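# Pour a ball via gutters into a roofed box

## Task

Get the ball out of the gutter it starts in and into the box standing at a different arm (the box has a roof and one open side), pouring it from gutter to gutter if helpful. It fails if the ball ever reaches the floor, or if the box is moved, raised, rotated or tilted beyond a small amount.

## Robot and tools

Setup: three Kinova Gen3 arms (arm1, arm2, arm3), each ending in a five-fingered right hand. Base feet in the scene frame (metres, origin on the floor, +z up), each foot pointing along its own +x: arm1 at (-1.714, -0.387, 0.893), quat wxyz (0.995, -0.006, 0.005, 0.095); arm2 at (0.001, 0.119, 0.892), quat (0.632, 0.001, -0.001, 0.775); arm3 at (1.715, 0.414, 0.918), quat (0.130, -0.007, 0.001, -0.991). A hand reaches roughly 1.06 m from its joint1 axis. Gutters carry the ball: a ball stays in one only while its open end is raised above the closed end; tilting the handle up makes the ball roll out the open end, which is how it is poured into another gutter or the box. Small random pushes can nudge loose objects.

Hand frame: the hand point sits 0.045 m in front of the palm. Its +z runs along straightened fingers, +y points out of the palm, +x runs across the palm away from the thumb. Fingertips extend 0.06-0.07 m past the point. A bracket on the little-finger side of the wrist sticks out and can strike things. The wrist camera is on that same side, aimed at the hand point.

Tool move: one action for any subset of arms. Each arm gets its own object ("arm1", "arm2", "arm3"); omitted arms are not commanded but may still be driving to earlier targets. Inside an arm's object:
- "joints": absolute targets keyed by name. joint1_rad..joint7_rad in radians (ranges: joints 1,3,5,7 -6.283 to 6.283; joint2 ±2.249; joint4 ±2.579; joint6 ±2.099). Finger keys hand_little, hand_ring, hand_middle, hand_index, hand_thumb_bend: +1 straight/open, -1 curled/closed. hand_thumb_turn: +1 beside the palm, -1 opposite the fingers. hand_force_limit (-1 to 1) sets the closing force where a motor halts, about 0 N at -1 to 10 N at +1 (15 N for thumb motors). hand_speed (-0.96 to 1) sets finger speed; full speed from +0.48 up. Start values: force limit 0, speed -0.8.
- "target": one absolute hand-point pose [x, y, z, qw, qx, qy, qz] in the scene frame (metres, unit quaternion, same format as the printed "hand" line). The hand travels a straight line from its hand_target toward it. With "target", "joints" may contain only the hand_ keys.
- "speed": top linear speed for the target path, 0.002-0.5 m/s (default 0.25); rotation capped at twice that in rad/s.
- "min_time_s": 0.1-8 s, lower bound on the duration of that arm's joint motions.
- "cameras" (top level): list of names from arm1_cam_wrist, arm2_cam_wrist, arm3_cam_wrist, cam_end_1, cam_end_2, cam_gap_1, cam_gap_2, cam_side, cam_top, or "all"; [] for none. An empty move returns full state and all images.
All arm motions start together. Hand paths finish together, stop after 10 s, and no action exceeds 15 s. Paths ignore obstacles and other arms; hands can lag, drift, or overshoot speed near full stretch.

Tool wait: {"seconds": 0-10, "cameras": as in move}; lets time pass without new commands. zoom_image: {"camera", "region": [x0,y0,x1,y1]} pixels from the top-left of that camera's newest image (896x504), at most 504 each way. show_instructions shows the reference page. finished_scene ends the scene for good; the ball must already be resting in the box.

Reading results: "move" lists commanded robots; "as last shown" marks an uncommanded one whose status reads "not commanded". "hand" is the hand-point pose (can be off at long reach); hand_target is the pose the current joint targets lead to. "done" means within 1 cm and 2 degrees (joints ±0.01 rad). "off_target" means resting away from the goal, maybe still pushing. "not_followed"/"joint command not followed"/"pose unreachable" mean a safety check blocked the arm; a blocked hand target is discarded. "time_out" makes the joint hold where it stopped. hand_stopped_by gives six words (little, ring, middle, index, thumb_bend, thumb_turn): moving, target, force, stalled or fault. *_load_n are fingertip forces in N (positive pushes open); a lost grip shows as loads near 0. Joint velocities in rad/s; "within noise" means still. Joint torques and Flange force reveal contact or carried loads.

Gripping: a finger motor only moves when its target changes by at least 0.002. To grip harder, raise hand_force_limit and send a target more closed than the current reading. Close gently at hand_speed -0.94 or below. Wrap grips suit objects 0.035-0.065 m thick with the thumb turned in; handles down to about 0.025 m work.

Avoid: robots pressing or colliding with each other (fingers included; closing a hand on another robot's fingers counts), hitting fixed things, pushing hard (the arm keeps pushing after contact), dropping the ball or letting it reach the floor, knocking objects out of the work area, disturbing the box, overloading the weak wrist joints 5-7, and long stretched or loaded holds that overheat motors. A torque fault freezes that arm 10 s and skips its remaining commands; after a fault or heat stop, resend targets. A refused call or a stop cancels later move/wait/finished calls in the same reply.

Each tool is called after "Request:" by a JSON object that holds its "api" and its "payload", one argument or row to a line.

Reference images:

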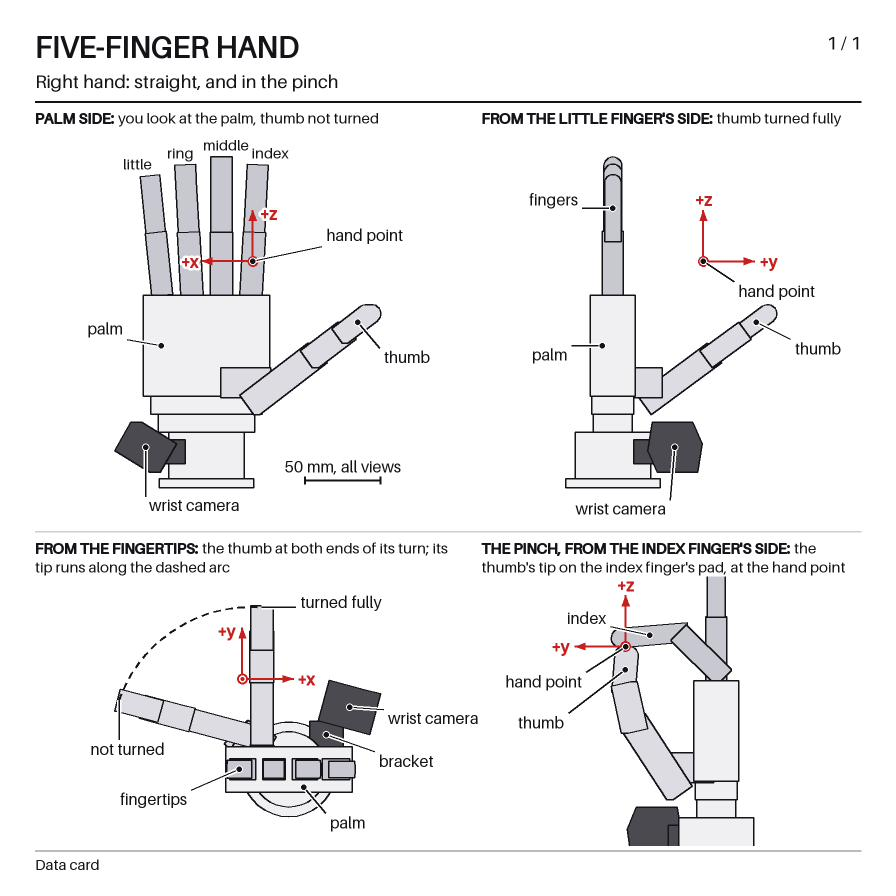

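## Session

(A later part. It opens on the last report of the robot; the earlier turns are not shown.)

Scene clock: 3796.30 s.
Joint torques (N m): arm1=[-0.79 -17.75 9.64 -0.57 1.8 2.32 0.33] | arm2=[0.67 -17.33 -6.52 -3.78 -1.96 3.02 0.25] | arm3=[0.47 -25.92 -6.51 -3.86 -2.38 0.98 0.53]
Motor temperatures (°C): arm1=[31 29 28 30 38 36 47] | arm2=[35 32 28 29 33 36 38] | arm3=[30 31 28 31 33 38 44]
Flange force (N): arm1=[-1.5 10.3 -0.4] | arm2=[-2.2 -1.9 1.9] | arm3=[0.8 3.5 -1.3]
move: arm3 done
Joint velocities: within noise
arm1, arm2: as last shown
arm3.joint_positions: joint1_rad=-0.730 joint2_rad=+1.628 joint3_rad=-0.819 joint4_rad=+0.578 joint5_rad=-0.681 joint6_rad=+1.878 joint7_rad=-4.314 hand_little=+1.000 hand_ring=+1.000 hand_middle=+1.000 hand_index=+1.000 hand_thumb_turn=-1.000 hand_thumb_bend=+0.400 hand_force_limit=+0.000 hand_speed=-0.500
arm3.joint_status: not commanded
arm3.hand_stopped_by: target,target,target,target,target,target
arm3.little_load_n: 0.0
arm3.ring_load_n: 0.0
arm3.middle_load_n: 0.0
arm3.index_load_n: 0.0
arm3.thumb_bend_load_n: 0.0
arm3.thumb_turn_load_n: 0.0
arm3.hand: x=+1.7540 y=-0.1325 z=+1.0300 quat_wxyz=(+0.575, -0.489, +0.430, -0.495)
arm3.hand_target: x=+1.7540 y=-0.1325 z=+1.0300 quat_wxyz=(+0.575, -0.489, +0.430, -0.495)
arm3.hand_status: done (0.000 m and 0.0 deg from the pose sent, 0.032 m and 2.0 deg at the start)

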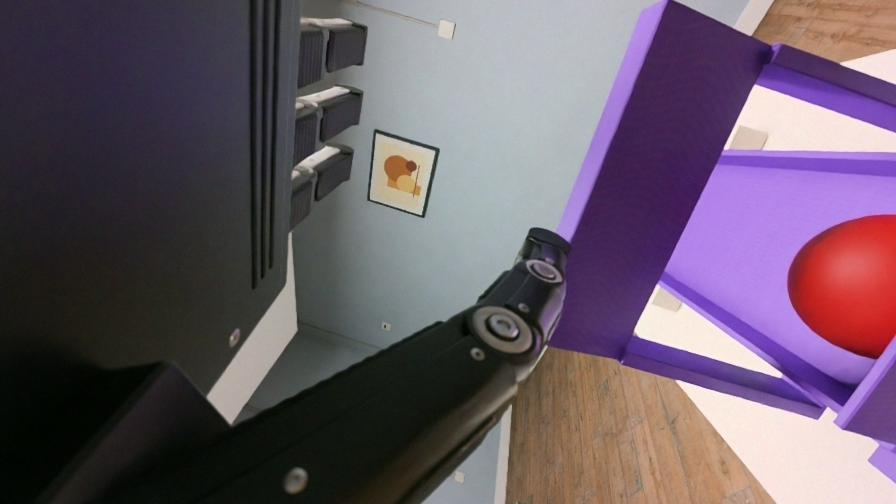

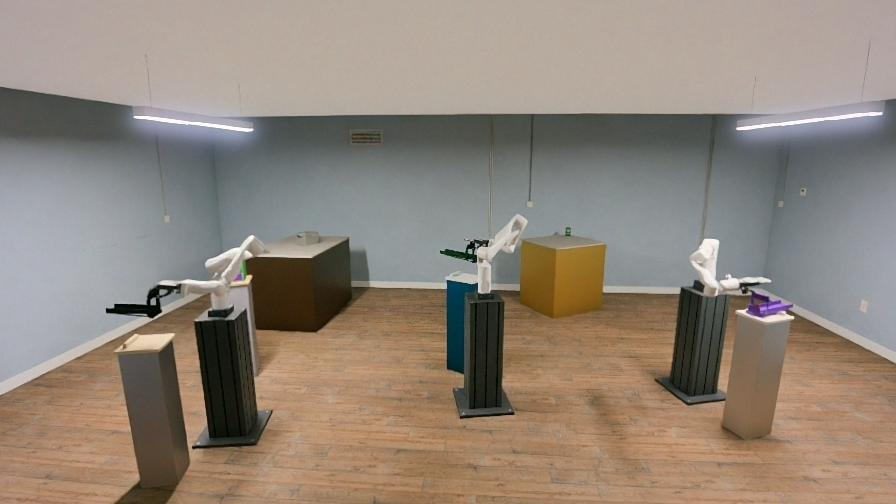

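Request:
{"api": "move", "payload": {
  "arm3": {"target": [1.748, -0.1343, 1.03, 0.5748, -0.4892, 0.4301, -0.4953], "speed": 0.06, "joints": {"hand_thumb_bend": 0.5}}
}}

Request:
{"api": "move", "payload": {
  "arm3": {"target": [1.748, -0.1343, 0.99, 0.5748, -0.4892, 0.4301, -0.4953], "speed": 0.04},
  "cameras": ["arm3_cam_wrist", "cam_side"]
}}

Request:
{"api": "zoom_image", "payload": {
  "camera": "cam_side",
  "region": [720, 250, 800, 330]
}}

Scene clock: 3844.70 s.
Joint torques (N m): arm1=[-0.75 -17.74 9.53 -0.59 1.78 2.36 0.34] | arm2=[0.65 -17.36 -6.49 -3.73 -2.03 3.09 0.25] | arm3=[0.47 -26.13 -6.27 -3.91 -2.4 0.94 0.53]
Motor temperatures (°C): arm1=[31 29 28 30 38 36 47] | arm2=[35 33 28 29 33 36 38] | arm3=[30 32 28 31 33 38 44]
Flange force (N): arm1=[-1.2 10.1 -0.2] | arm2=[-2.1 -1.8 1.8] | arm3=[1.1 3.6 -1.5]
move: arm3 done
Joint velocities: within noise
arm1, arm2: as last shown
arm1.middle_load_n: 0.5
arm2.ring_load_n: 0.5
arm2.middle_load_n: 5.0
arm3.joint_positions: joint1_rad=-0.735 joint2_rad=+1.638 joint3_rad=-0.820 joint4_rad=+0.539 joint5_rad=-0.684 joint6_rad=+1.902 joint7_rad=-4.331 hand_little=+1.000 hand_ring=+1.000 hand_middle=+1.000 hand_index=+1.000 hand_thumb_turn=-1.000 hand_thumb_bend=+0.500 hand_force_limit=+0.000 hand_speed=-0.500
arm3.joint_status: all done
arm3.hand_stopped_by: target,target,target,target,target,target
arm3.little_load_n: 0.0
arm3.ring_load_n: 0.0
arm3.middle_load_n: 0.0
arm3.index_load_n: 0.0
arm3.thumb_bend_load_n: 0.0
arm3.thumb_turn_load_n: 0.0
arm3.hand: x=+1.7480 y=-0.1343 z=+1.0300 quat_wxyz=(+0.575, -0.489, +0.430, -0.495)
arm3.hand_target: x=+1.7480 y=-0.1343 z=+1.0300 quat_wxyz=(+0.575, -0.489, +0.430, -0.495)
arm3.hand_status: done (0.000 m and 0.0 deg from the pose sent, 0.006 m and 0.0 deg at the start)
pictures: none

Scene clock: 3846.20 s.
Joint torques (N m): arm1=[-0.79 -17.74 9.57 -0.61 1.76 2.31 0.32] | arm2=[0.7 -17.3 -6.53 -3.74 -1.99 3.04 0.24] | arm3=[0.46 -26.18 -5.67 -3.88 -2.36 0.99 0.52]
Motor temperatures (°C): arm1=[31 29 28 29 38 36 47] | arm2=[35 33 28 29 33 36 38] | arm3=[30 32 28 31 33 38 44]
Flange force (N): arm1=[-1.3 10.1 -0.3] | arm2=[-2.1 -1.9 1.9] | arm3=no reading
move: arm3 done
Joint velocities: within noise
arm1, arm2: as last shown
arm1.middle_load_n: 1.0
arm2.little_load_n: 0.0
arm2.ring_load_n: 1.0
arm2.middle_load_n: 4.5
arm3.joint_positions: joint1_rad=-0.771 joint2_rad=+1.724 joint3_rad=-0.811 joint4_rad=+0.425 joint5_rad=-0.672 joint6_rad=+1.949 joint7_rad=-4.317 hand_little=+1.000 hand_ring=+1.000 hand_middle=+1.000 hand_index=+1.000 hand_thumb_turn=-1.000 hand_thumb_bend=+0.500 hand_force_limit=+0.000 hand_speed=-0.500
arm3.joint_status: not commanded
arm3.hand_stopped_by: target,target,target,target,target,target
arm3.little_load_n: 0.0
arm3.ring_load_n: 0.0
arm3.middle_load_n: 0.0
arm3.index_load_n: 0.0
arm3.thumb_bend_load_n: 0.5
arm3.thumb_turn_load_n: 0.0
arm3.hand: x=+1.7480 y=-0.1343 z=+0.9899 quat_wxyz=(+0.575, -0.489, +0.430, -0.495)
arm3.hand_target: x=+1.7480 y=-0.1343 z=+0.9900 quat_wxyz=(+0.575, -0.489, +0.430, -0.495)
arm3.hand_status: done (0.000 m and 0.0 deg from the pose sent, 0.040 m and 0.0 deg at the start)

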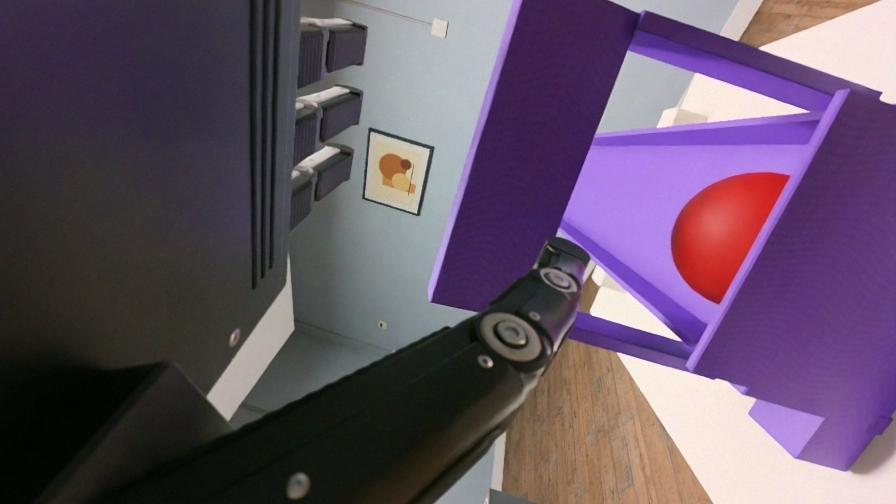

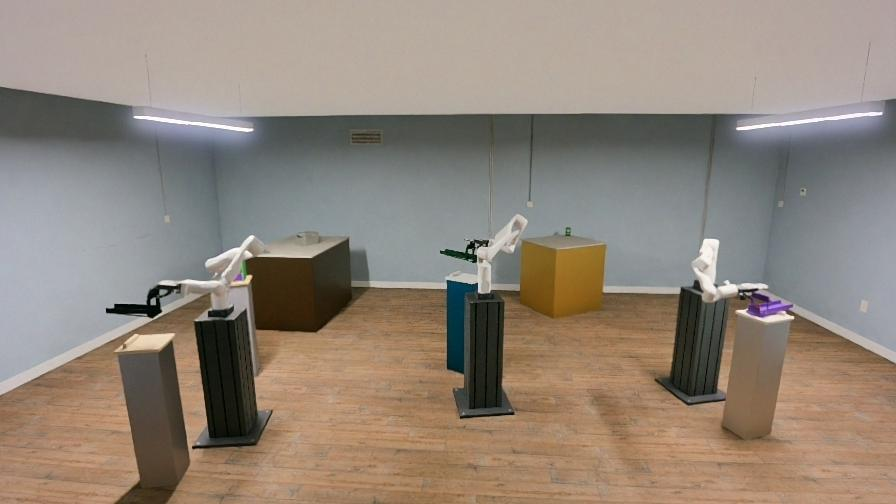

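Scaled by 6.300 from the camera's image (finer frame: 1280x720).

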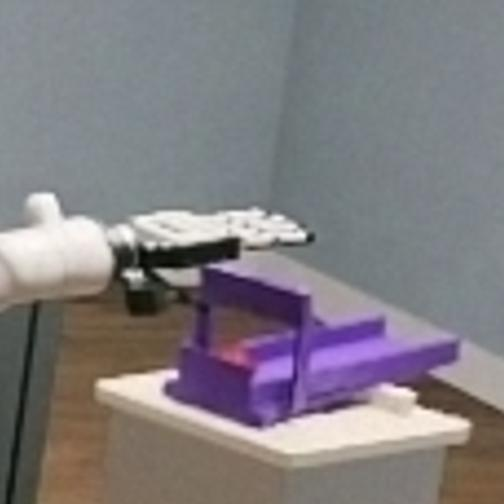

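Request:
{"api": "move", "payload": {
  "arm3": {"target": [1.748, -0.1343, 0.967, 0.5748, -0.4892, 0.4301, -0.4953], "speed": 0.03},
  "cameras": ["arm3_cam_wrist", "cam_side"]
}}

Request:
{"api": "zoom_image", "payload": {
  "camera": "cam_side",
  "region": [720, 250, 800, 330]
}}

Scene clock: 3903.53 s.
Joint torques (N m): arm1=[-0.79 -17.8 9.66 -0.57 1.78 2.34 0.32] | arm2=[0.7 -17.35 -6.49 -3.73 -1.94 2.99 0.2] | arm3=[0.48 -26.24 -5.19 -3.93 -2.33 0.98 0.54]
Motor temperatures (°C): arm1=[31 29 28 29 38 36 47] | arm2=[35 33 28 29 33 36 38] | arm3=[30 32 28 31 33 38 44]
Flange force (N): arm1=[-1.5 10.4 -0.3] | arm2=[-2.1 -1.8 1.9] | arm3=no reading
move: arm3 done
Joint velocities: within noise
arm1, arm2: as last shown
arm1.thumb_turn_load_n: 0.5
arm2.thumb_turn_load_n: 2.0
arm3.joint_positions: joint1_rad=-0.802 joint2_rad=+1.783 joint3_rad=-0.810 joint4_rad=+0.329 joint5_rad=-0.672 joint6_rad=+1.990 joint7_rad=-4.321 hand_little=+1.000 hand_ring=+1.000 hand_middle=+1.000 hand_index=+1.000 hand_thumb_turn=-1.000 hand_thumb_bend=+0.500 hand_force_limit=+0.000 hand_speed=-0.500
arm3.joint_status: not commanded
arm3.hand_stopped_by: target,target,target,target,target,target
arm3.little_load_n: 0.0
arm3.ring_load_n: 0.0
arm3.middle_load_n: 0.0
arm3.index_load_n: 0.0
arm3.thumb_bend_load_n: 0.0
arm3.thumb_turn_load_n: 0.0
arm3.hand: x=+1.7480 y=-0.1343 z=+0.9670 quat_wxyz=(+0.575, -0.489, +0.430, -0.495)
arm3.hand_target: x=+1.7480 y=-0.1343 z=+0.9670 quat_wxyz=(+0.575, -0.489, +0.430, -0.495)
arm3.hand_status: done (0.000 m and 0.0 deg from the pose sent, 0.023 m and 0.0 deg at the start)

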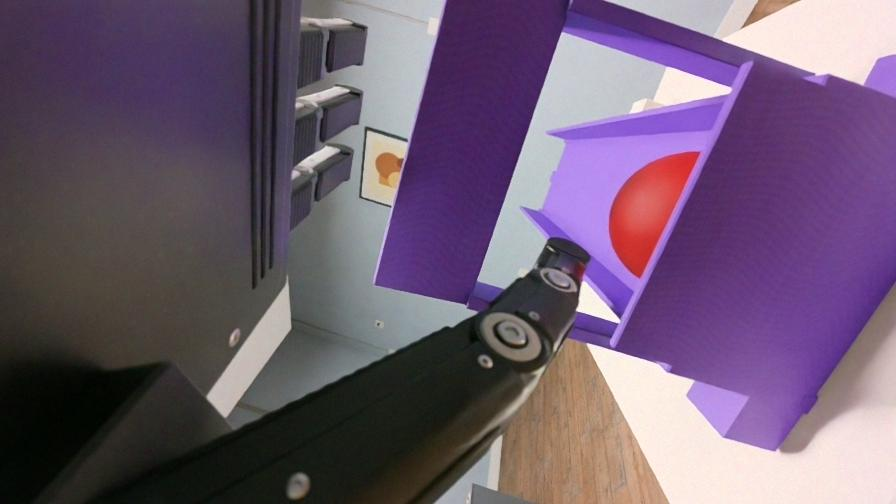

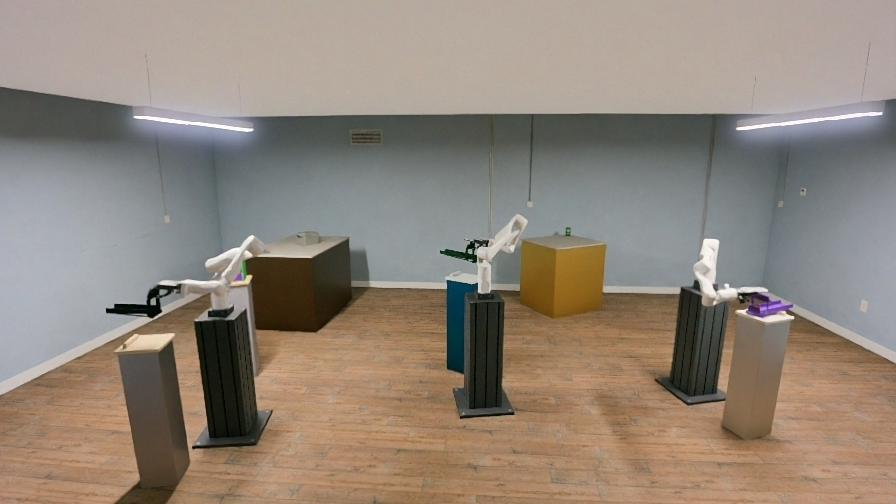

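Scaled by 6.300 from the camera's image (finer frame: 1280x720).

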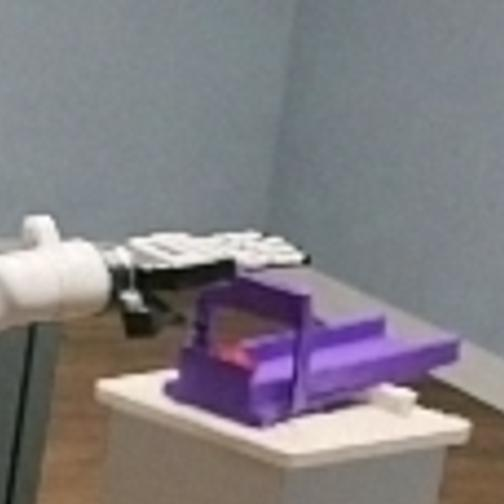

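Request:
{"api": "move", "payload": {
  "arm3": {"joints": {"hand_index": -0.1, "hand_little": -0.1, "hand_force_limit": -0.92, "hand_speed": -0.93}},
  "cameras": ["arm3_cam_wrist"]
}}

Scene clock: 3923.73 s.
Joint torques (N m): arm1=[-0.77 -17.71 9.58 -0.59 1.79 2.36 0.33] | arm2=[0.66 -17.31 -6.52 -3.71 -2.04 3.08 0.31] | arm3=[0.89 -25.33 -4.44 -4.16 -1.73 0.67 0.53]
Motor temperatures (°C): arm1=[31 29 28 29 38 36 47] | arm2=[35 33 28 29 33 36 38] | arm3=[30 32 28 31 33 38 44]
Flange force (N): arm1=[-1.3 10.1 -0.2] | arm2=[-1.9 -2.0 1.8] | arm3=no reading
move: arm3 off_target
Joint velocities: within noise
arm1.joint_positions: joint1_rad=+0.593 joint2_rad=+1.194 joint3_rad=+0.884 joint4_rad=+1.922 joint5_rad=+0.933 joint6_rad=+1.111 joint7_rad=-2.562 hand_little=-0.081 hand_ring=-0.045 hand_middle=-0.024 hand_index=+0.003 hand_thumb_turn=-1.000 hand_thumb_bend=+0.034 hand_force_limit=+0.200 hand_speed=-0.940
arm1.joint_status: not commanded
arm1.hand_stopped_by: force,force,force,force,force,target
arm1.little_load_n: 2.0
arm1.ring_load_n: 0.0
arm1.middle_load_n: 1.0
arm1.index_load_n: 2.0
arm1.thumb_bend_load_n: 9.5
arm1.thumb_turn_load_n: 0.5
arm1.hand: x=-1.7850 y=-0.8770 z=+1.1200 quat_wxyz=(+0.449, -0.390, -0.521, +0.612)
arm1.hand_target: x=-1.7850 y=-0.8770 z=+1.1200 quat_wxyz=(+0.449, -0.390, -0.521, +0.612)
arm1.hand_status: not commanded
arm2: as last shown
arm2.little_load_n: 0.5
arm2.thumb_turn_load_n: 2.5
arm3.joint_positions: joint1_rad=-0.802 joint2_rad=+1.783 joint3_rad=-0.810 joint4_rad=+0.329 joint5_rad=-0.672 joint6_rad=+1.990 joint7_rad=-4.321 hand_little=+0.541 hand_ring=+1.000 hand_middle=+1.000 hand_index=+0.515 hand_thumb_turn=-1.000 hand_thumb_bend=+0.500 hand_force_limit=-0.920 hand_speed=-0.930
arm3.joint_status: hand_little off_target (ended at +0.541, target -0.100); hand_index off_target (ended at +0.515, target -0.100); the others done
arm3.hand_stopped_by: force,target,target,force,target,target
arm3.little_load_n: 1.0
arm3.ring_load_n: 0.0
arm3.middle_load_n: 0.0
arm3.index_load_n: 1.5
arm3.thumb_bend_load_n: 0.0
arm3.thumb_turn_load_n: 0.0
arm3.hand: x=+1.7480 y=-0.1343 z=+0.9670 quat_wxyz=(+0.575, -0.489, +0.430, -0.495)
arm3.hand_target: x=+1.7480 y=-0.1343 z=+0.9670 quat_wxyz=(+0.575, -0.489, +0.430, -0.495)
arm3.hand_status: not commanded

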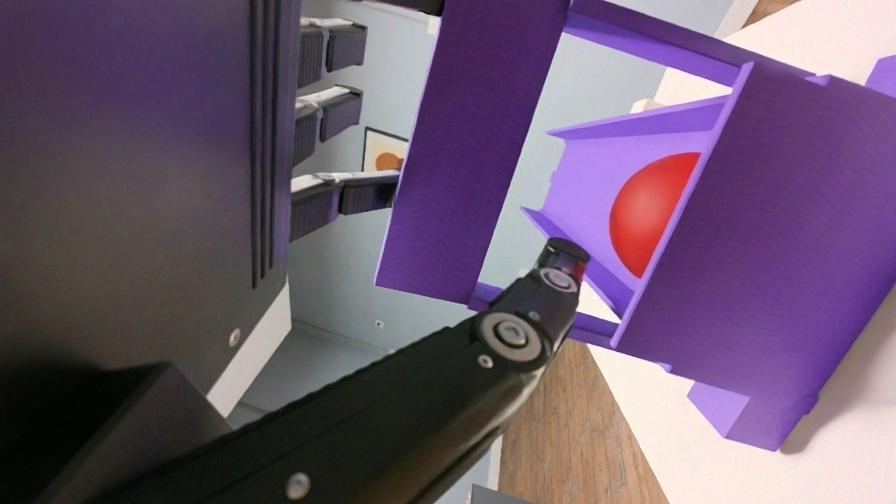

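Request:
{"api": "zoom_image", "payload": {
  "camera": "arm3_cam_wrist",
  "region": [280, 0, 520, 320]
}}

Scaled by 1.575 from the camera's image (finer frame: 1280x720).

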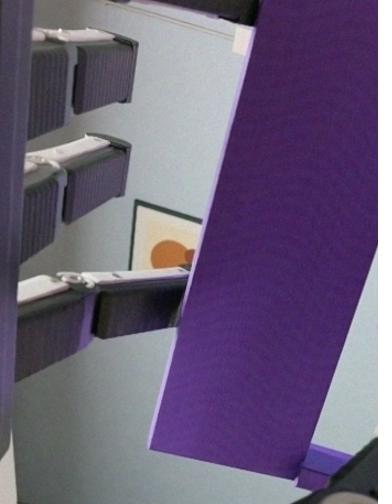

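Request:
{"api": "move", "payload": {
  "arm3": {"joints": {"hand_index": 1, "hand_little": 1, "hand_speed": -0.5}}
}}

Request:
{"api": "move", "payload": {
  "arm3": {"target": [1.7629, -0.1322, 0.967, 0.5748, -0.4892, 0.4301, -0.4953], "speed": 0.03}
}}

Request:
{"api": "move", "payload": {
  "arm3": {"joints": {"hand_index": -0.2, "hand_little": -0.2, "hand_force_limit": -0.92, "hand_speed": -0.93}},
  "cameras": ["arm3_cam_wrist"]
}}

Request:
{"api": "zoom_image", "payload": {
  "camera": "arm3_cam_wrist",
  "region": [280, 0, 620, 340]
}}

Scene clock: 3973.70 s.
Joint torques (N m): arm1=[-0.83 -17.76 9.57 -0.64 1.77 2.36 0.33] | arm2=[0.64 -17.32 -6.51 -3.75 -2.02 3.06 0.27] | arm3=[0.47 -26.21 -5.16 -3.94 -2.29 0.95 0.5]
Motor temperatures (°C): arm1=[31 29 28 29 38 36 47] | arm2=[35 33 28 29 33 35 38] | arm3=[30 32 27 31 33 38 44]
Flange force (N): arm1=[-1.2 10.3 -0.1] | arm2=[-2.1 -1.9 1.8] | arm3=no reading
move: arm3 done
Joint velocities: within noise
arm1: as last shown
arm1.middle_load_n: 0.5
arm1.thumb_turn_load_n: 1.0
arm2.joint_positions: joint1_rad=+0.925 joint2_rad=+1.084 joint3_rad=-0.592 joint4_rad=+1.594 joint5_rad=-1.224 joint6_rad=+1.350 joint7_rad=-3.783 hand_little=-0.241 hand_ring=-0.128 hand_middle=-0.008 hand_index=+1.000 hand_thumb_turn=-1.000 hand_thumb_bend=+0.060 hand_force_limit=-0.930 hand_speed=-0.940
arm2.joint_status: not commanded
arm2.hand_stopped_by: force,force,force,fault,force,target
arm2.little_load_n: 0.0
arm2.ring_load_n: 1.0
arm2.middle_load_n: 4.5
arm2.index_load_n: 0.0
arm2.thumb_bend_load_n: 10.0
arm2.thumb_turn_load_n: 2.5
arm2.hand: x=-0.1148 y=+0.6363 z=+1.1200 quat_wxyz=(+0.596, -0.516, -0.404, +0.465)
arm2.hand_target: x=-0.1148 y=+0.6363 z=+1.1200 quat_wxyz=(+0.596, -0.516, -0.404, +0.465)
arm2.hand_status: not commanded
arm3.joint_positions: joint1_rad=-0.802 joint2_rad=+1.783 joint3_rad=-0.810 joint4_rad=+0.329 joint5_rad=-0.672 joint6_rad=+1.990 joint7_rad=-4.321 hand_little=+1.000 hand_ring=+1.000 hand_middle=+1.000 hand_index=+1.000 hand_thumb_turn=-1.000 hand_thumb_bend=+0.500 hand_force_limit=-0.920 hand_speed=-0.500
arm3.joint_status: all done
arm3.hand_stopped_by: target,target,target,target,target,target
arm3.little_load_n: 0.0
arm3.ring_load_n: 0.0
arm3.middle_load_n: 0.0
arm3.index_load_n: 0.0
arm3.thumb_bend_load_n: 0.0
arm3.thumb_turn_load_n: 0.0
arm3.hand: x=+1.7480 y=-0.1343 z=+0.9670 quat_wxyz=(+0.575, -0.489, +0.430, -0.495)
arm3.hand_target: x=+1.7480 y=-0.1343 z=+0.9670 quat_wxyz=(+0.575, -0.489, +0.430, -0.495)
arm3.hand_status: not commanded
pictures: none

Scene clock: 3974.70 s.
Joint torques (N m): arm1=[-0.76 -17.75 9.57 -0.55 1.78 2.35 0.29] | arm2=[0.65 -17.36 -6.51 -3.73 -2 3.02 0.27] | arm3=[0.49 -25.93 -5.7 -3.67 -2.35 1.09 0.5]
Motor temperatures (°C): arm1=[31 29 28 29 38 36 47] | arm2=[35 33 28 29 33 35 38] | arm3=[30 32 27 31 33 38 44]
Flange force (N): arm1=[-1.5 10.1 -0.3] | arm2=[-2.0 -1.9 1.7] | arm3=no reading
move: arm3 done
Joint velocities: within noise
arm1, arm2: as last shown
arm1.middle_load_n: 1.0
arm2.thumb_bend_load_n: 10.5
arm2.thumb_turn_load_n: 2.0
arm3.joint_positions: joint1_rad=-0.787 joint2_rad=+1.755 joint3_rad=-0.805 joint4_rad=+0.435 joint5_rad=-0.661 joint6_rad=+1.925 joint7_rad=-4.277 hand_little=+1.000 hand_ring=+1.000 hand_middle=+1.000 hand_index=+1.000 hand_thumb_turn=-1.000 hand_thumb_bend=+0.500 hand_force_limit=-0.920 hand_speed=-0.500
arm3.joint_status: not commanded
arm3.hand_stopped_by: target,target,target,target,target,target
arm3.little_load_n: 0.0
arm3.ring_load_n: 0.0
arm3.middle_load_n: 0.0
arm3.index_load_n: 0.0
arm3.thumb_bend_load_n: 0.0
arm3.thumb_turn_load_n: 0.0
arm3.hand: x=+1.7629 y=-0.1322 z=+0.9670 quat_wxyz=(+0.575, -0.489, +0.430, -0.495)
arm3.hand_target: x=+1.7629 y=-0.1322 z=+0.9670 quat_wxyz=(+0.575, -0.489, +0.430, -0.495)
arm3.hand_status: done (0.000 m and 0.0 deg from the pose sent, 0.015 m and 0.0 deg at the start)
pictures: none

Scene clock: 3979.67 s.
Joint torques (N m): arm1=[-0.79 -17.77 9.52 -0.59 1.75 2.33 0.32] | arm2=[0.68 -17.33 -6.53 -3.71 -1.98 2.99 0.25] | arm3=[0.92 -25.38 -5.16 -3.98 -1.9 0.91 0.53]
Motor temperatures (°C): arm1=[31 29 28 29 38 36 47] | arm2=[35 33 28 29 33 35 38] | arm3=[30 32 27 31 33 38 44]
Flange force (N): arm1=[-1.4 10.1 -0.2] | arm2=[-2.0 -1.9 1.7] | arm3=no reading
move: arm3 off_target
Joint velocities: within noise
arm1, arm2: as last shown
arm1.little_load_n: 2.5
arm2.little_load_n: 0.5
arm2.thumb_bend_load_n: 10.0
arm2.thumb_turn_load_n: 2.5
arm3.joint_positions: joint1_rad=-0.787 joint2_rad=+1.755 joint3_rad=-0.805 joint4_rad=+0.435 joint5_rad=-0.661 joint6_rad=+1.925 joint7_rad=-4.277 hand_little=+0.554 hand_ring=+1.000 hand_middle=+1.000 hand_index=+0.344 hand_thumb_turn=-1.000 hand_thumb_bend=+0.500 hand_force_limit=-0.920 hand_speed=-0.930
arm3.joint_status: hand_little off_target (ended at +0.554, target -0.200); hand_index off_target (ended at +0.344, target -0.200); the others done
arm3.hand_stopped_by: force,target,target,force,target,target
arm3.little_load_n: 0.5
arm3.ring_load_n: 0.0
arm3.middle_load_n: 0.5
arm3.index_load_n: 1.0
arm3.thumb_bend_load_n: 0.0
arm3.thumb_turn_load_n: 0.0
arm3.hand: x=+1.7629 y=-0.1322 z=+0.9670 quat_wxyz=(+0.575, -0.489, +0.430, -0.495)
arm3.hand_target: x=+1.7629 y=-0.1322 z=+0.9670 quat_wxyz=(+0.575, -0.489, +0.430, -0.495)
arm3.hand_status: not commanded

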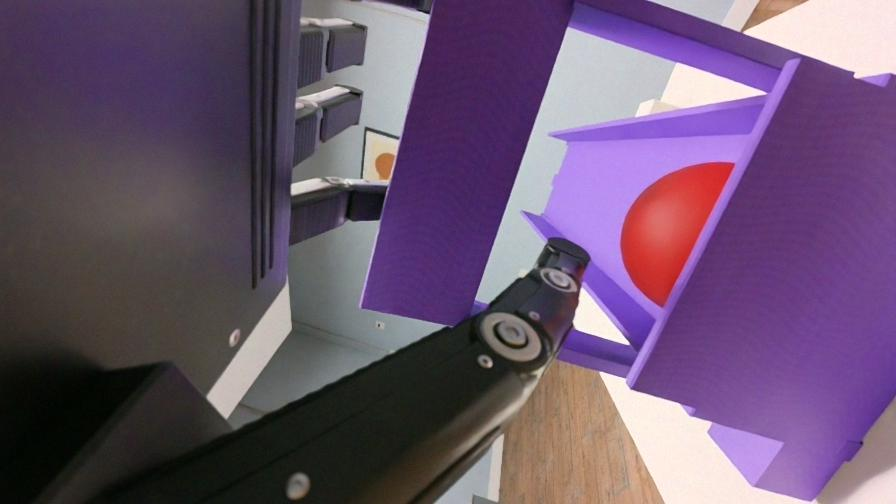

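Scaled by 1.482 from the camera's image (finer frame: 1280x720).

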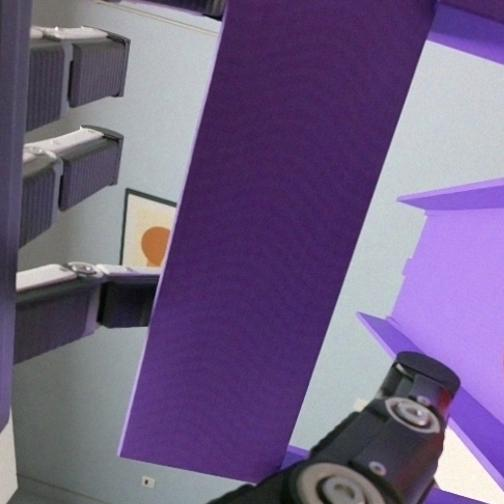

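Request:
{"api": "move", "payload": {
  "arm3": {"joints": {"hand_index": 1, "hand_little": 1, "hand_speed": -0.3}}
}}

Request:
{"api": "move", "payload": {
  "arm3": {"target": [1.7768, -0.1302, 0.967, 0.5748, -0.4892, 0.4301, -0.4953], "speed": 0.03}
}}

Request:
{"api": "move", "payload": {
  "arm3": {"joints": {"hand_index": -0.4, "hand_little": -0.4, "hand_force_limit": -0.92, "hand_speed": -0.93}},
  "cameras": ["arm3_cam_wrist", "cam_side"]
}}

Request:
{"api": "zoom_image", "payload": {
  "camera": "arm3_cam_wrist",
  "region": [280, 0, 620, 340]
}}

Request:
{"api": "zoom_image", "payload": {
  "camera": "cam_side",
  "region": [720, 250, 800, 330]
}}

Scene clock: 4035.13 s.
Joint torques (N m): arm1=[-0.83 -17.77 9.56 -0.55 1.81 2.36 0.32] | arm2=[0.66 -17.38 -6.55 -3.69 -1.98 3 0.27] | arm3=[0.46 -25.95 -5.73 -3.74 -2.35 1.07 0.54]
Motor temperatures (°C): arm1=[31 29 28 29 38 36 47] | arm2=[35 33 28 29 33 35 38] | arm3=[30 33 27 31 33 38 44]
Flange force (N): arm1=[-1.6 10.3 -0.2] | arm2=[-1.8 -1.8 1.7] | arm3=no reading
move: arm3 done
Joint velocities: within noise
arm1, arm2: as last shown
arm1.little_load_n: 2.0
arm1.middle_load_n: 0.5
arm1.thumb_turn_load_n: 0.5
arm3.joint_positions: joint1_rad=-0.787 joint2_rad=+1.755 joint3_rad=-0.805 joint4_rad=+0.435 joint5_rad=-0.661 joint6_rad=+1.925 joint7_rad=-4.277 hand_little=+1.000 hand_ring=+1.000 hand_middle=+1.000 hand_index=+1.000 hand_thumb_turn=-1.000 hand_thumb_bend=+0.500 hand_force_limit=-0.920 hand_speed=-0.300
arm3.joint_status: all done
arm3.hand_stopped_by: target,target,target,target,target,target
arm3.little_load_n: 0.0
arm3.ring_load_n: 0.0
arm3.middle_load_n: 0.0
arm3.index_load_n: 0.0
arm3.thumb_bend_load_n: 0.0
arm3.thumb_turn_load_n: 0.0
arm3.hand: x=+1.7629 y=-0.1322 z=+0.9670 quat_wxyz=(+0.575, -0.489, +0.430, -0.495)
arm3.hand_target: x=+1.7629 y=-0.1322 z=+0.9670 quat_wxyz=(+0.575, -0.489, +0.430, -0.495)
arm3.hand_status: not commanded
pictures: none

Scene clock: 4036.10 s.
Joint torques (N m): arm1=[-0.82 -17.78 9.53 -0.61 1.79 2.36 0.34] | arm2=[0.72 -17.4 -6.53 -3.71 -1.95 2.97 0.23] | arm3=[0.45 -25.69 -6.1 -3.54 -2.32 1.14 0.55]
Motor temperatures (°C): arm1=[31 29 28 29 38 36 47] | arm2=[35 33 28 29 33 35 38] | arm3=[30 33 27 31 33 38 44]
Flange force (N): arm1=[-1.3 10.3 -0.1] | arm2=[-1.9 -1.7 1.8] | arm3=no reading
move: arm3 done
Joint velocities: within noise
arm1, arm2: as last shown
arm1.middle_load_n: 1.0
arm1.thumb_turn_load_n: 1.0
arm2.thumb_turn_load_n: 2.0
arm3.joint_positions: joint1_rad=-0.780 joint2_rad=+1.734 joint3_rad=-0.803 joint4_rad=+0.515 joint5_rad=-0.656 joint6_rad=+1.872 joint7_rad=-4.245 hand_little=+1.000 hand_ring=+1.000 hand_middle=+1.000 hand_index=+1.000 hand_thumb_turn=-1.000 hand_thumb_bend=+0.500 hand_force_limit=-0.920 hand_speed=-0.300
arm3.joint_status: not commanded
arm3.hand_stopped_by: target,target,target,target,target,target
arm3.little_load_n: 0.0
arm3.ring_load_n: 0.0
arm3.middle_load_n: 0.0
arm3.index_load_n: 0.0
arm3.thumb_bend_load_n: 0.0
arm3.thumb_turn_load_n: 0.0
arm3.hand: x=+1.7768 y=-0.1302 z=+0.9670 quat_wxyz=(+0.575, -0.489, +0.430, -0.495)
arm3.hand_target: x=+1.7768 y=-0.1302 z=+0.9670 quat_wxyz=(+0.575, -0.489, +0.430, -0.495)
arm3.hand_status: done (0.000 m and 0.0 deg from the pose sent, 0.014 m and 0.0 deg at the start)
pictures: none

Scene clock: 4041.87 s.
Joint torques (N m): arm1=[-0.81 -17.75 9.56 -0.56 1.8 2.32 0.29] | arm2=[0.65 -17.38 -6.48 -3.8 -2.03 3.06 0.25] | arm3=[1.06 -25.13 -5.47 -3.83 -1.9 0.95 0.54]
Motor temperatures (°C): arm1=[31 29 28 29 38 36 47] | arm2=[35 33 28 29 33 35 38] | arm3=[30 33 27 31 33 38 44]
Flange force (N): arm1=[-1.6 10.1 -0.4] | arm2=[-2.3 -1.8 1.8] | arm3=no reading
move: arm3 off_target
Joint velocities: within noise
arm1, arm2: as last shown
arm2.thumb_turn_load_n: 2.5
arm3.joint_positions: joint1_rad=-0.780 joint2_rad=+1.734 joint3_rad=-0.803 joint4_rad=+0.515 joint5_rad=-0.656 joint6_rad=+1.872 joint7_rad=-4.245 hand_little=+0.410 hand_ring=+1.000 hand_middle=+1.000 hand_index=+0.016 hand_thumb_turn=-1.000 hand_thumb_bend=+0.500 hand_force_limit=-0.920 hand_speed=-0.930
arm3.joint_status: hand_little off_target (ended at +0.410, target -0.400); hand_index off_target (ended at +0.016, target -0.400); the others done
arm3.hand_stopped_by: force,target,target,force,target,target
arm3.little_load_n: 0.5
arm3.ring_load_n: 0.0
arm3.middle_load_n: 0.0
arm3.index_load_n: 0.5
arm3.thumb_bend_load_n: 0.0
arm3.thumb_turn_load_n: 0.0
arm3.hand: x=+1.7768 y=-0.1302 z=+0.9670 quat_wxyz=(+0.575, -0.489, +0.430, -0.495)
arm3.hand_target: x=+1.7768 y=-0.1302 z=+0.9670 quat_wxyz=(+0.575, -0.489, +0.430, -0.495)
arm3.hand_status: not commanded

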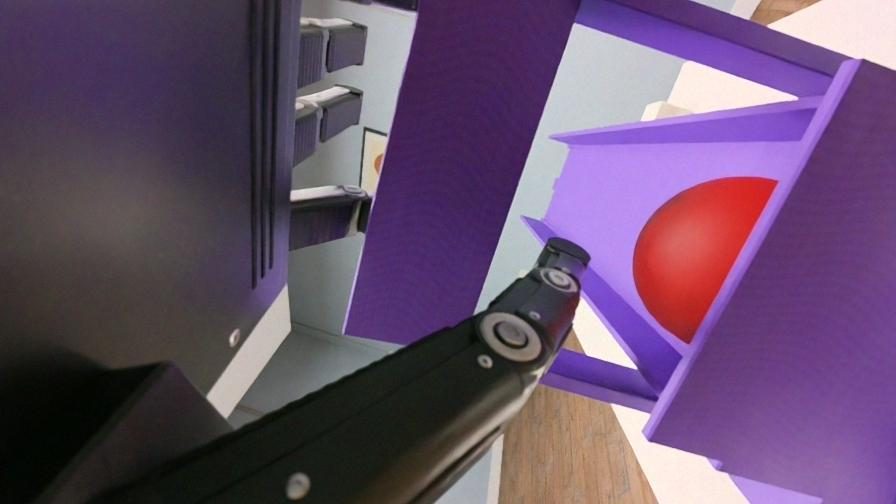

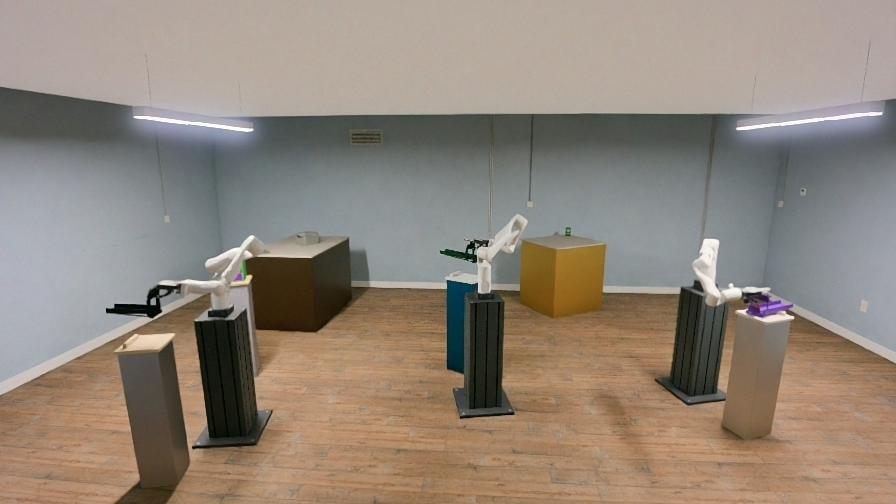

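Scaled by 1.482 from the camera's image (finer frame: 1280x720).

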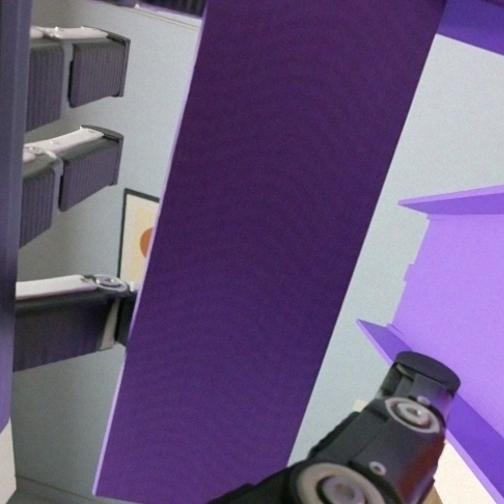

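Scaled by 6.300 from the camera's image (finer frame: 1280x720).

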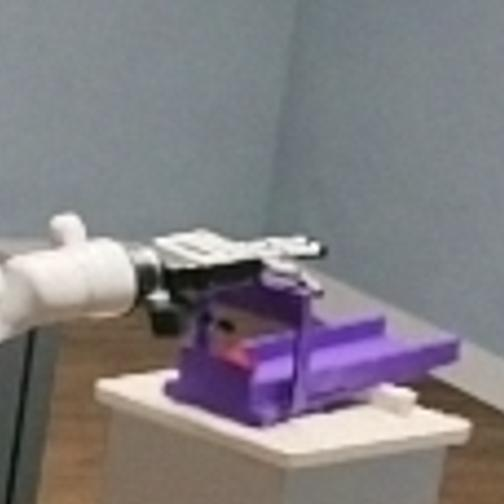

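Request:
{"api": "move", "payload": {
  "arm3": {"joints": {"hand_thumb_bend": -0.3, "hand_force_limit": -0.9, "hand_speed": -0.93}},
  "cameras": ["arm3_cam_wrist"]
}}

Request:
{"api": "zoom_image", "payload": {
  "camera": "arm3_cam_wrist",
  "region": [320, 80, 720, 440]
}}

Scene clock: 4062.90 s.
Joint torques (N m): arm1=[-0.81 -17.8 9.57 -0.56 1.79 2.35 0.34] | arm2=[0.62 -17.45 -6.52 -3.74 -2.02 3 0.22] | arm3=[0.88 -25.23 -5.62 -3.68 -2.02 1.02 0.55]
Motor temperatures (°C): arm1=[31 29 28 29 38 36 47] | arm2=[34 33 28 29 33 35 38] | arm3=[30 33 27 31 33 38 44]
Flange force (N): arm1=[-1.5 10.4 -0.2] | arm2=[-2.0 -1.6 1.6] | arm3=no reading
move: arm3 off_target
Joint velocities: within noise
arm1, arm2: as last shown
arm1.middle_load_n: 0.5
arm2.middle_load_n: 5.0
arm3.joint_positions: joint1_rad=-0.780 joint2_rad=+1.734 joint3_rad=-0.803 joint4_rad=+0.515 joint5_rad=-0.656 joint6_rad=+1.872 joint7_rad=-4.245 hand_little=+0.410 hand_ring=+1.000 hand_middle=+1.000 hand_index=+0.016 hand_thumb_turn=-1.000 hand_thumb_bend=+0.058 hand_force_limit=-0.900 hand_speed=-0.930
arm3.joint_status: hand_thumb_bend off_target (ended at +0.058, target -0.300); the others done
arm3.hand_stopped_by: force,target,target,force,force,target
arm3.little_load_n: 0.5
arm3.ring_load_n: 0.0
arm3.middle_load_n: 0.0
arm3.index_load_n: 0.5
arm3.thumb_bend_load_n: 0.5
arm3.thumb_turn_load_n: 0.0
arm3.hand: x=+1.7768 y=-0.1302 z=+0.9670 quat_wxyz=(+0.575, -0.489, +0.430, -0.495)
arm3.hand_target: x=+1.7768 y=-0.1302 z=+0.9670 quat_wxyz=(+0.575, -0.489, +0.430, -0.495)
arm3.hand_status: not commanded

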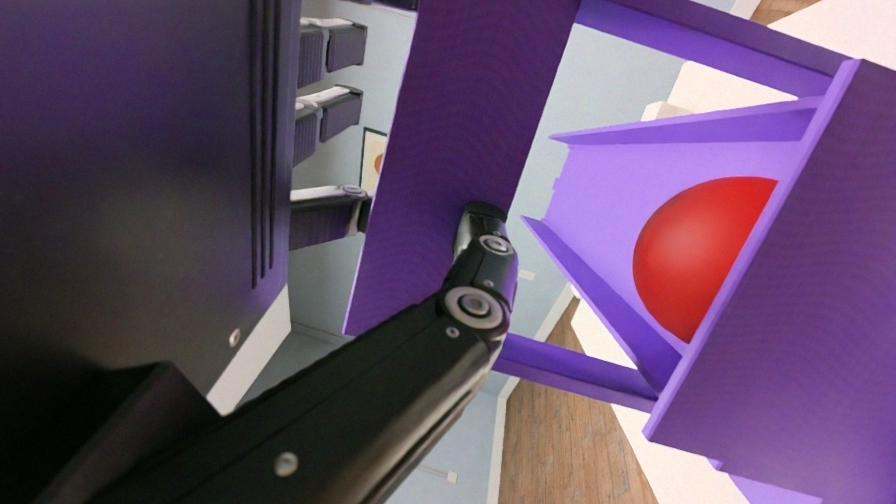

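Scaled by 1.260 from the camera's image (finer frame: 1280x720).

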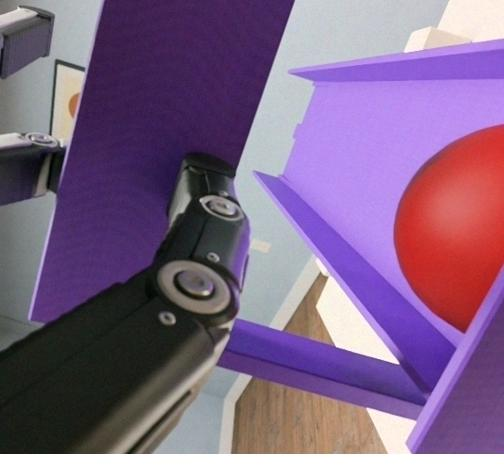

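Request:
{"api": "move", "payload": {
  "arm3": {"joints": {"hand_middle": -0.4, "hand_ring": -0.4, "hand_force_limit": -0.9, "hand_speed": -0.93}}
}}

Request:
{"api": "move", "payload": {
  "arm3": {"joints": {"hand_thumb_bend": -0.4, "hand_force_limit": -0.6, "hand_speed": -0.94}}
}}

Request:
{"api": "move", "payload": {
  "arm3": {"joints": {"hand_index": -0.5, "hand_middle": -0.5, "hand_force_limit": -0.6, "hand_speed": -0.94}},
  "cameras": ["arm3_cam_wrist"]
}}

Scene clock: 4089.50 s.
Joint torques (N m): arm1=[-0.79 -17.75 9.58 -0.58 1.76 2.37 0.34] | arm2=[0.65 -17.29 -6.44 -3.77 -2.03 3.02 0.2] | arm3=[0.99 -24.6 -5.08 -3.67 -1.66 0.85 0.5]
Motor temperatures (°C): arm1=[31 29 28 29 38 36 47] | arm2=[34 33 28 29 33 35 38] | arm3=[30 33 27 31 33 38 44]
Flange force (N): arm1=[-1.3 10.2 -0.1] | arm2=[-2.4 -1.9 1.8] | arm3=no reading
move: arm3 off_target
Joint velocities: within noise
arm1.joint_positions: joint1_rad=+0.593 joint2_rad=+1.194 joint3_rad=+0.884 joint4_rad=+1.922 joint5_rad=+0.933 joint6_rad=+1.111 joint7_rad=-2.562 hand_little=-0.081 hand_ring=-0.045 hand_middle=-0.024 hand_index=+0.003 hand_thumb_turn=-1.000 hand_thumb_bend=+0.034 hand_force_limit=+0.200 hand_speed=-0.940
arm1.joint_status: not commanded
arm1.hand_stopped_by: force,force,force,force,force,target
arm1.little_load_n: 2.0
arm1.ring_load_n: 0.0
arm1.middle_load_n: 1.0
arm1.index_load_n: 2.0
arm1.thumb_bend_load_n: 9.5
arm1.thumb_turn_load_n: 1.0
arm1.hand: x=-1.7850 y=-0.8770 z=+1.1200 quat_wxyz=(+0.449, -0.390, -0.521, +0.612)
arm1.hand_target: x=-1.7850 y=-0.8770 z=+1.1200 quat_wxyz=(+0.449, -0.390, -0.521, +0.612)
arm1.hand_status: not commanded
arm2: as last shown
arm2.middle_load_n: 4.5
arm2.thumb_turn_load_n: 2.0
arm3.joint_positions: joint1_rad=-0.780 joint2_rad=+1.734 joint3_rad=-0.803 joint4_rad=+0.515 joint5_rad=-0.656 joint6_rad=+1.872 joint7_rad=-4.245 hand_little=+0.410 hand_ring=+0.312 hand_middle=+0.180 hand_index=+0.016 hand_thumb_turn=-1.000 hand_thumb_bend=+0.058 hand_force_limit=-0.900 hand_speed=-0.930
arm3.joint_status: hand_ring off_target (ended at +0.312, target -0.400); hand_middle off_target (ended at +0.180, target -0.400); the others done
arm3.hand_stopped_by: force,force,force,force,force,target
arm3.little_load_n: 0.0
arm3.ring_load_n: 1.0
arm3.middle_load_n: 0.5
arm3.index_load_n: 0.5
arm3.thumb_bend_load_n: 1.0
arm3.thumb_turn_load_n: 0.0
arm3.hand: x=+1.7768 y=-0.1302 z=+0.9670 quat_wxyz=(+0.575, -0.489, +0.430, -0.495)
arm3.hand_target: x=+1.7768 y=-0.1302 z=+0.9670 quat_wxyz=(+0.575, -0.489, +0.430, -0.495)
arm3.hand_status: not commanded
pictures: none

Scene clock: 4090.13 s.
Joint torques (N m): arm1=[-0.84 -17.73 9.57 -0.58 1.82 2.37 0.32] | arm2=[0.69 -17.38 -6.49 -3.7 -1.99 3.03 0.25] | arm3=[0.71 -24.93 -5.5 -3.56 -1.89 1.01 0.46]
Motor temperatures (°C): arm1=[31 29 28 29 38 36 47] | arm2=[34 33 28 29 33 35 38] | arm3=[30 33 27 31 33 38 44]
Flange force (N): arm1=[-1.5 10.2 -0.2] | arm2=[-1.9 -1.8 1.8] | arm3=no reading
move: arm3 off_target
Joint velocities: within noise
arm1: as last shown
arm2.joint_positions: joint1_rad=+0.925 joint2_rad=+1.084 joint3_rad=-0.592 joint4_rad=+1.594 joint5_rad=-1.224 joint6_rad=+1.350 joint7_rad=-3.783 hand_little=-0.241 hand_ring=-0.128 hand_middle=-0.008 hand_index=+1.000 hand_thumb_turn=-1.000 hand_thumb_bend=+0.060 hand_force_limit=-0.930 hand_speed=-0.940
arm2.joint_status: not commanded
arm2.hand_stopped_by: force,force,force,fault,force,target
arm2.little_load_n: 0.5
arm2.ring_load_n: 1.0
arm2.middle_load_n: 4.5
arm2.index_load_n: 0.0
arm2.thumb_bend_load_n: 10.0
arm2.thumb_turn_load_n: 2.0
arm2.hand: x=-0.1148 y=+0.6363 z=+1.1200 quat_wxyz=(+0.596, -0.516, -0.404, +0.465)
arm2.hand_target: x=-0.1148 y=+0.6363 z=+1.1200 quat_wxyz=(+0.596, -0.516, -0.404, +0.465)
arm2.hand_status: not commanded
arm3.joint_positions: joint1_rad=-0.780 joint2_rad=+1.734 joint3_rad=-0.803 joint4_rad=+0.515 joint5_rad=-0.656 joint6_rad=+1.872 joint7_rad=-4.245 hand_little=+0.410 hand_ring=+0.312 hand_middle=+0.180 hand_index=+0.016 hand_thumb_turn=-1.000 hand_thumb_bend=+0.043 hand_force_limit=-0.600 hand_speed=-0.940
arm3.joint_status: hand_thumb_bend off_target (ended at +0.043, target -0.400); the others done
arm3.hand_stopped_by: force,force,force,force,force,target
arm3.little_load_n: 0.0
arm3.ring_load_n: 1.0
arm3.middle_load_n: 1.0
arm3.index_load_n: 0.5
arm3.thumb_bend_load_n: 3.0
arm3.thumb_turn_load_n: 0.0
arm3.hand: x=+1.7768 y=-0.1302 z=+0.9670 quat_wxyz=(+0.575, -0.489, +0.430, -0.495)
arm3.hand_target: x=+1.7768 y=-0.1302 z=+0.9670 quat_wxyz=(+0.575, -0.489, +0.430, -0.495)
arm3.hand_status: not commanded
pictures: none

Scene clock: 4090.70 s.
Joint torques (N m): arm1=[-0.78 -17.74 9.58 -0.56 1.81 2.34 0.34] | arm2=[0.69 -17.34 -6.53 -3.71 -2 3.04 0.23] | arm3=[1.41 -23.63 -4.39 -4.02 -1.09 0.45 0.56]
Motor temperatures (°C): arm1=[31 29 28 29 38 36 47] | arm2=[34 33 28 29 33 35 38] | arm3=[30 33 27 31 33 38 44]
Flange force (N): arm1=[-1.4 10.2 -0.3] | arm2=[-2.0 -1.8 1.8] | arm3=no reading
move: arm3 off_target
Joint velocities: within noise
arm1, arm2: as last shown
arm1.middle_load_n: 0.5
arm3.joint_positions: joint1_rad=-0.780 joint2_rad=+1.734 joint3_rad=-0.803 joint4_rad=+0.515 joint5_rad=-0.656 joint6_rad=+1.872 joint7_rad=-4.245 hand_little=+0.410 hand_ring=+0.312 hand_middle=+0.164 hand_index=-0.005 hand_thumb_turn=-1.000 hand_thumb_bend=+0.043 hand_force_limit=-0.600 hand_speed=-0.940
arm3.joint_status: hand_middle off_target (ended at +0.164, target -0.500); hand_index off_target (ended at -0.005, target -0.500); the others done
arm3.hand_stopped_by: force,force,force,force,force,target
arm3.little_load_n: 0.0
arm3.ring_load_n: 0.0
arm3.middle_load_n: 2.0
arm3.index_load_n: 2.5
arm3.thumb_bend_load_n: 3.5
arm3.thumb_turn_load_n: 0.0
arm3.hand: x=+1.7768 y=-0.1302 z=+0.9670 quat_wxyz=(+0.575, -0.489, +0.430, -0.495)
arm3.hand_target: x=+1.7768 y=-0.1302 z=+0.9670 quat_wxyz=(+0.575, -0.489, +0.430, -0.495)
arm3.hand_status: not commanded

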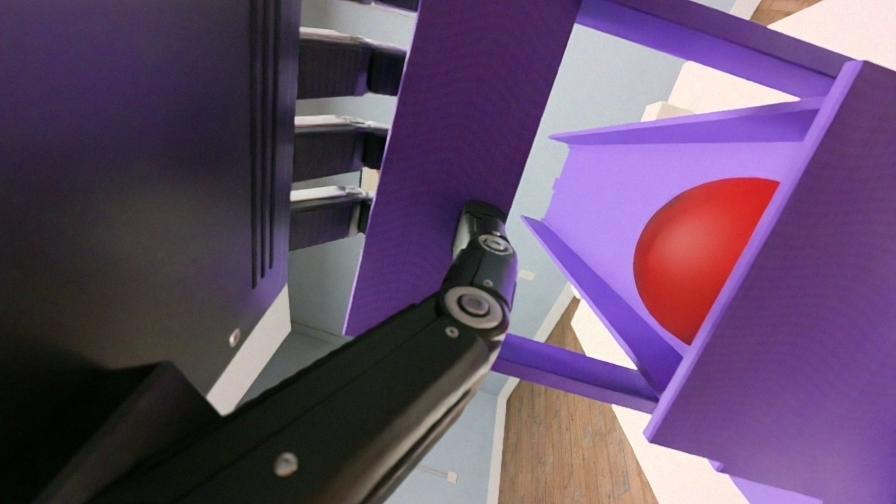

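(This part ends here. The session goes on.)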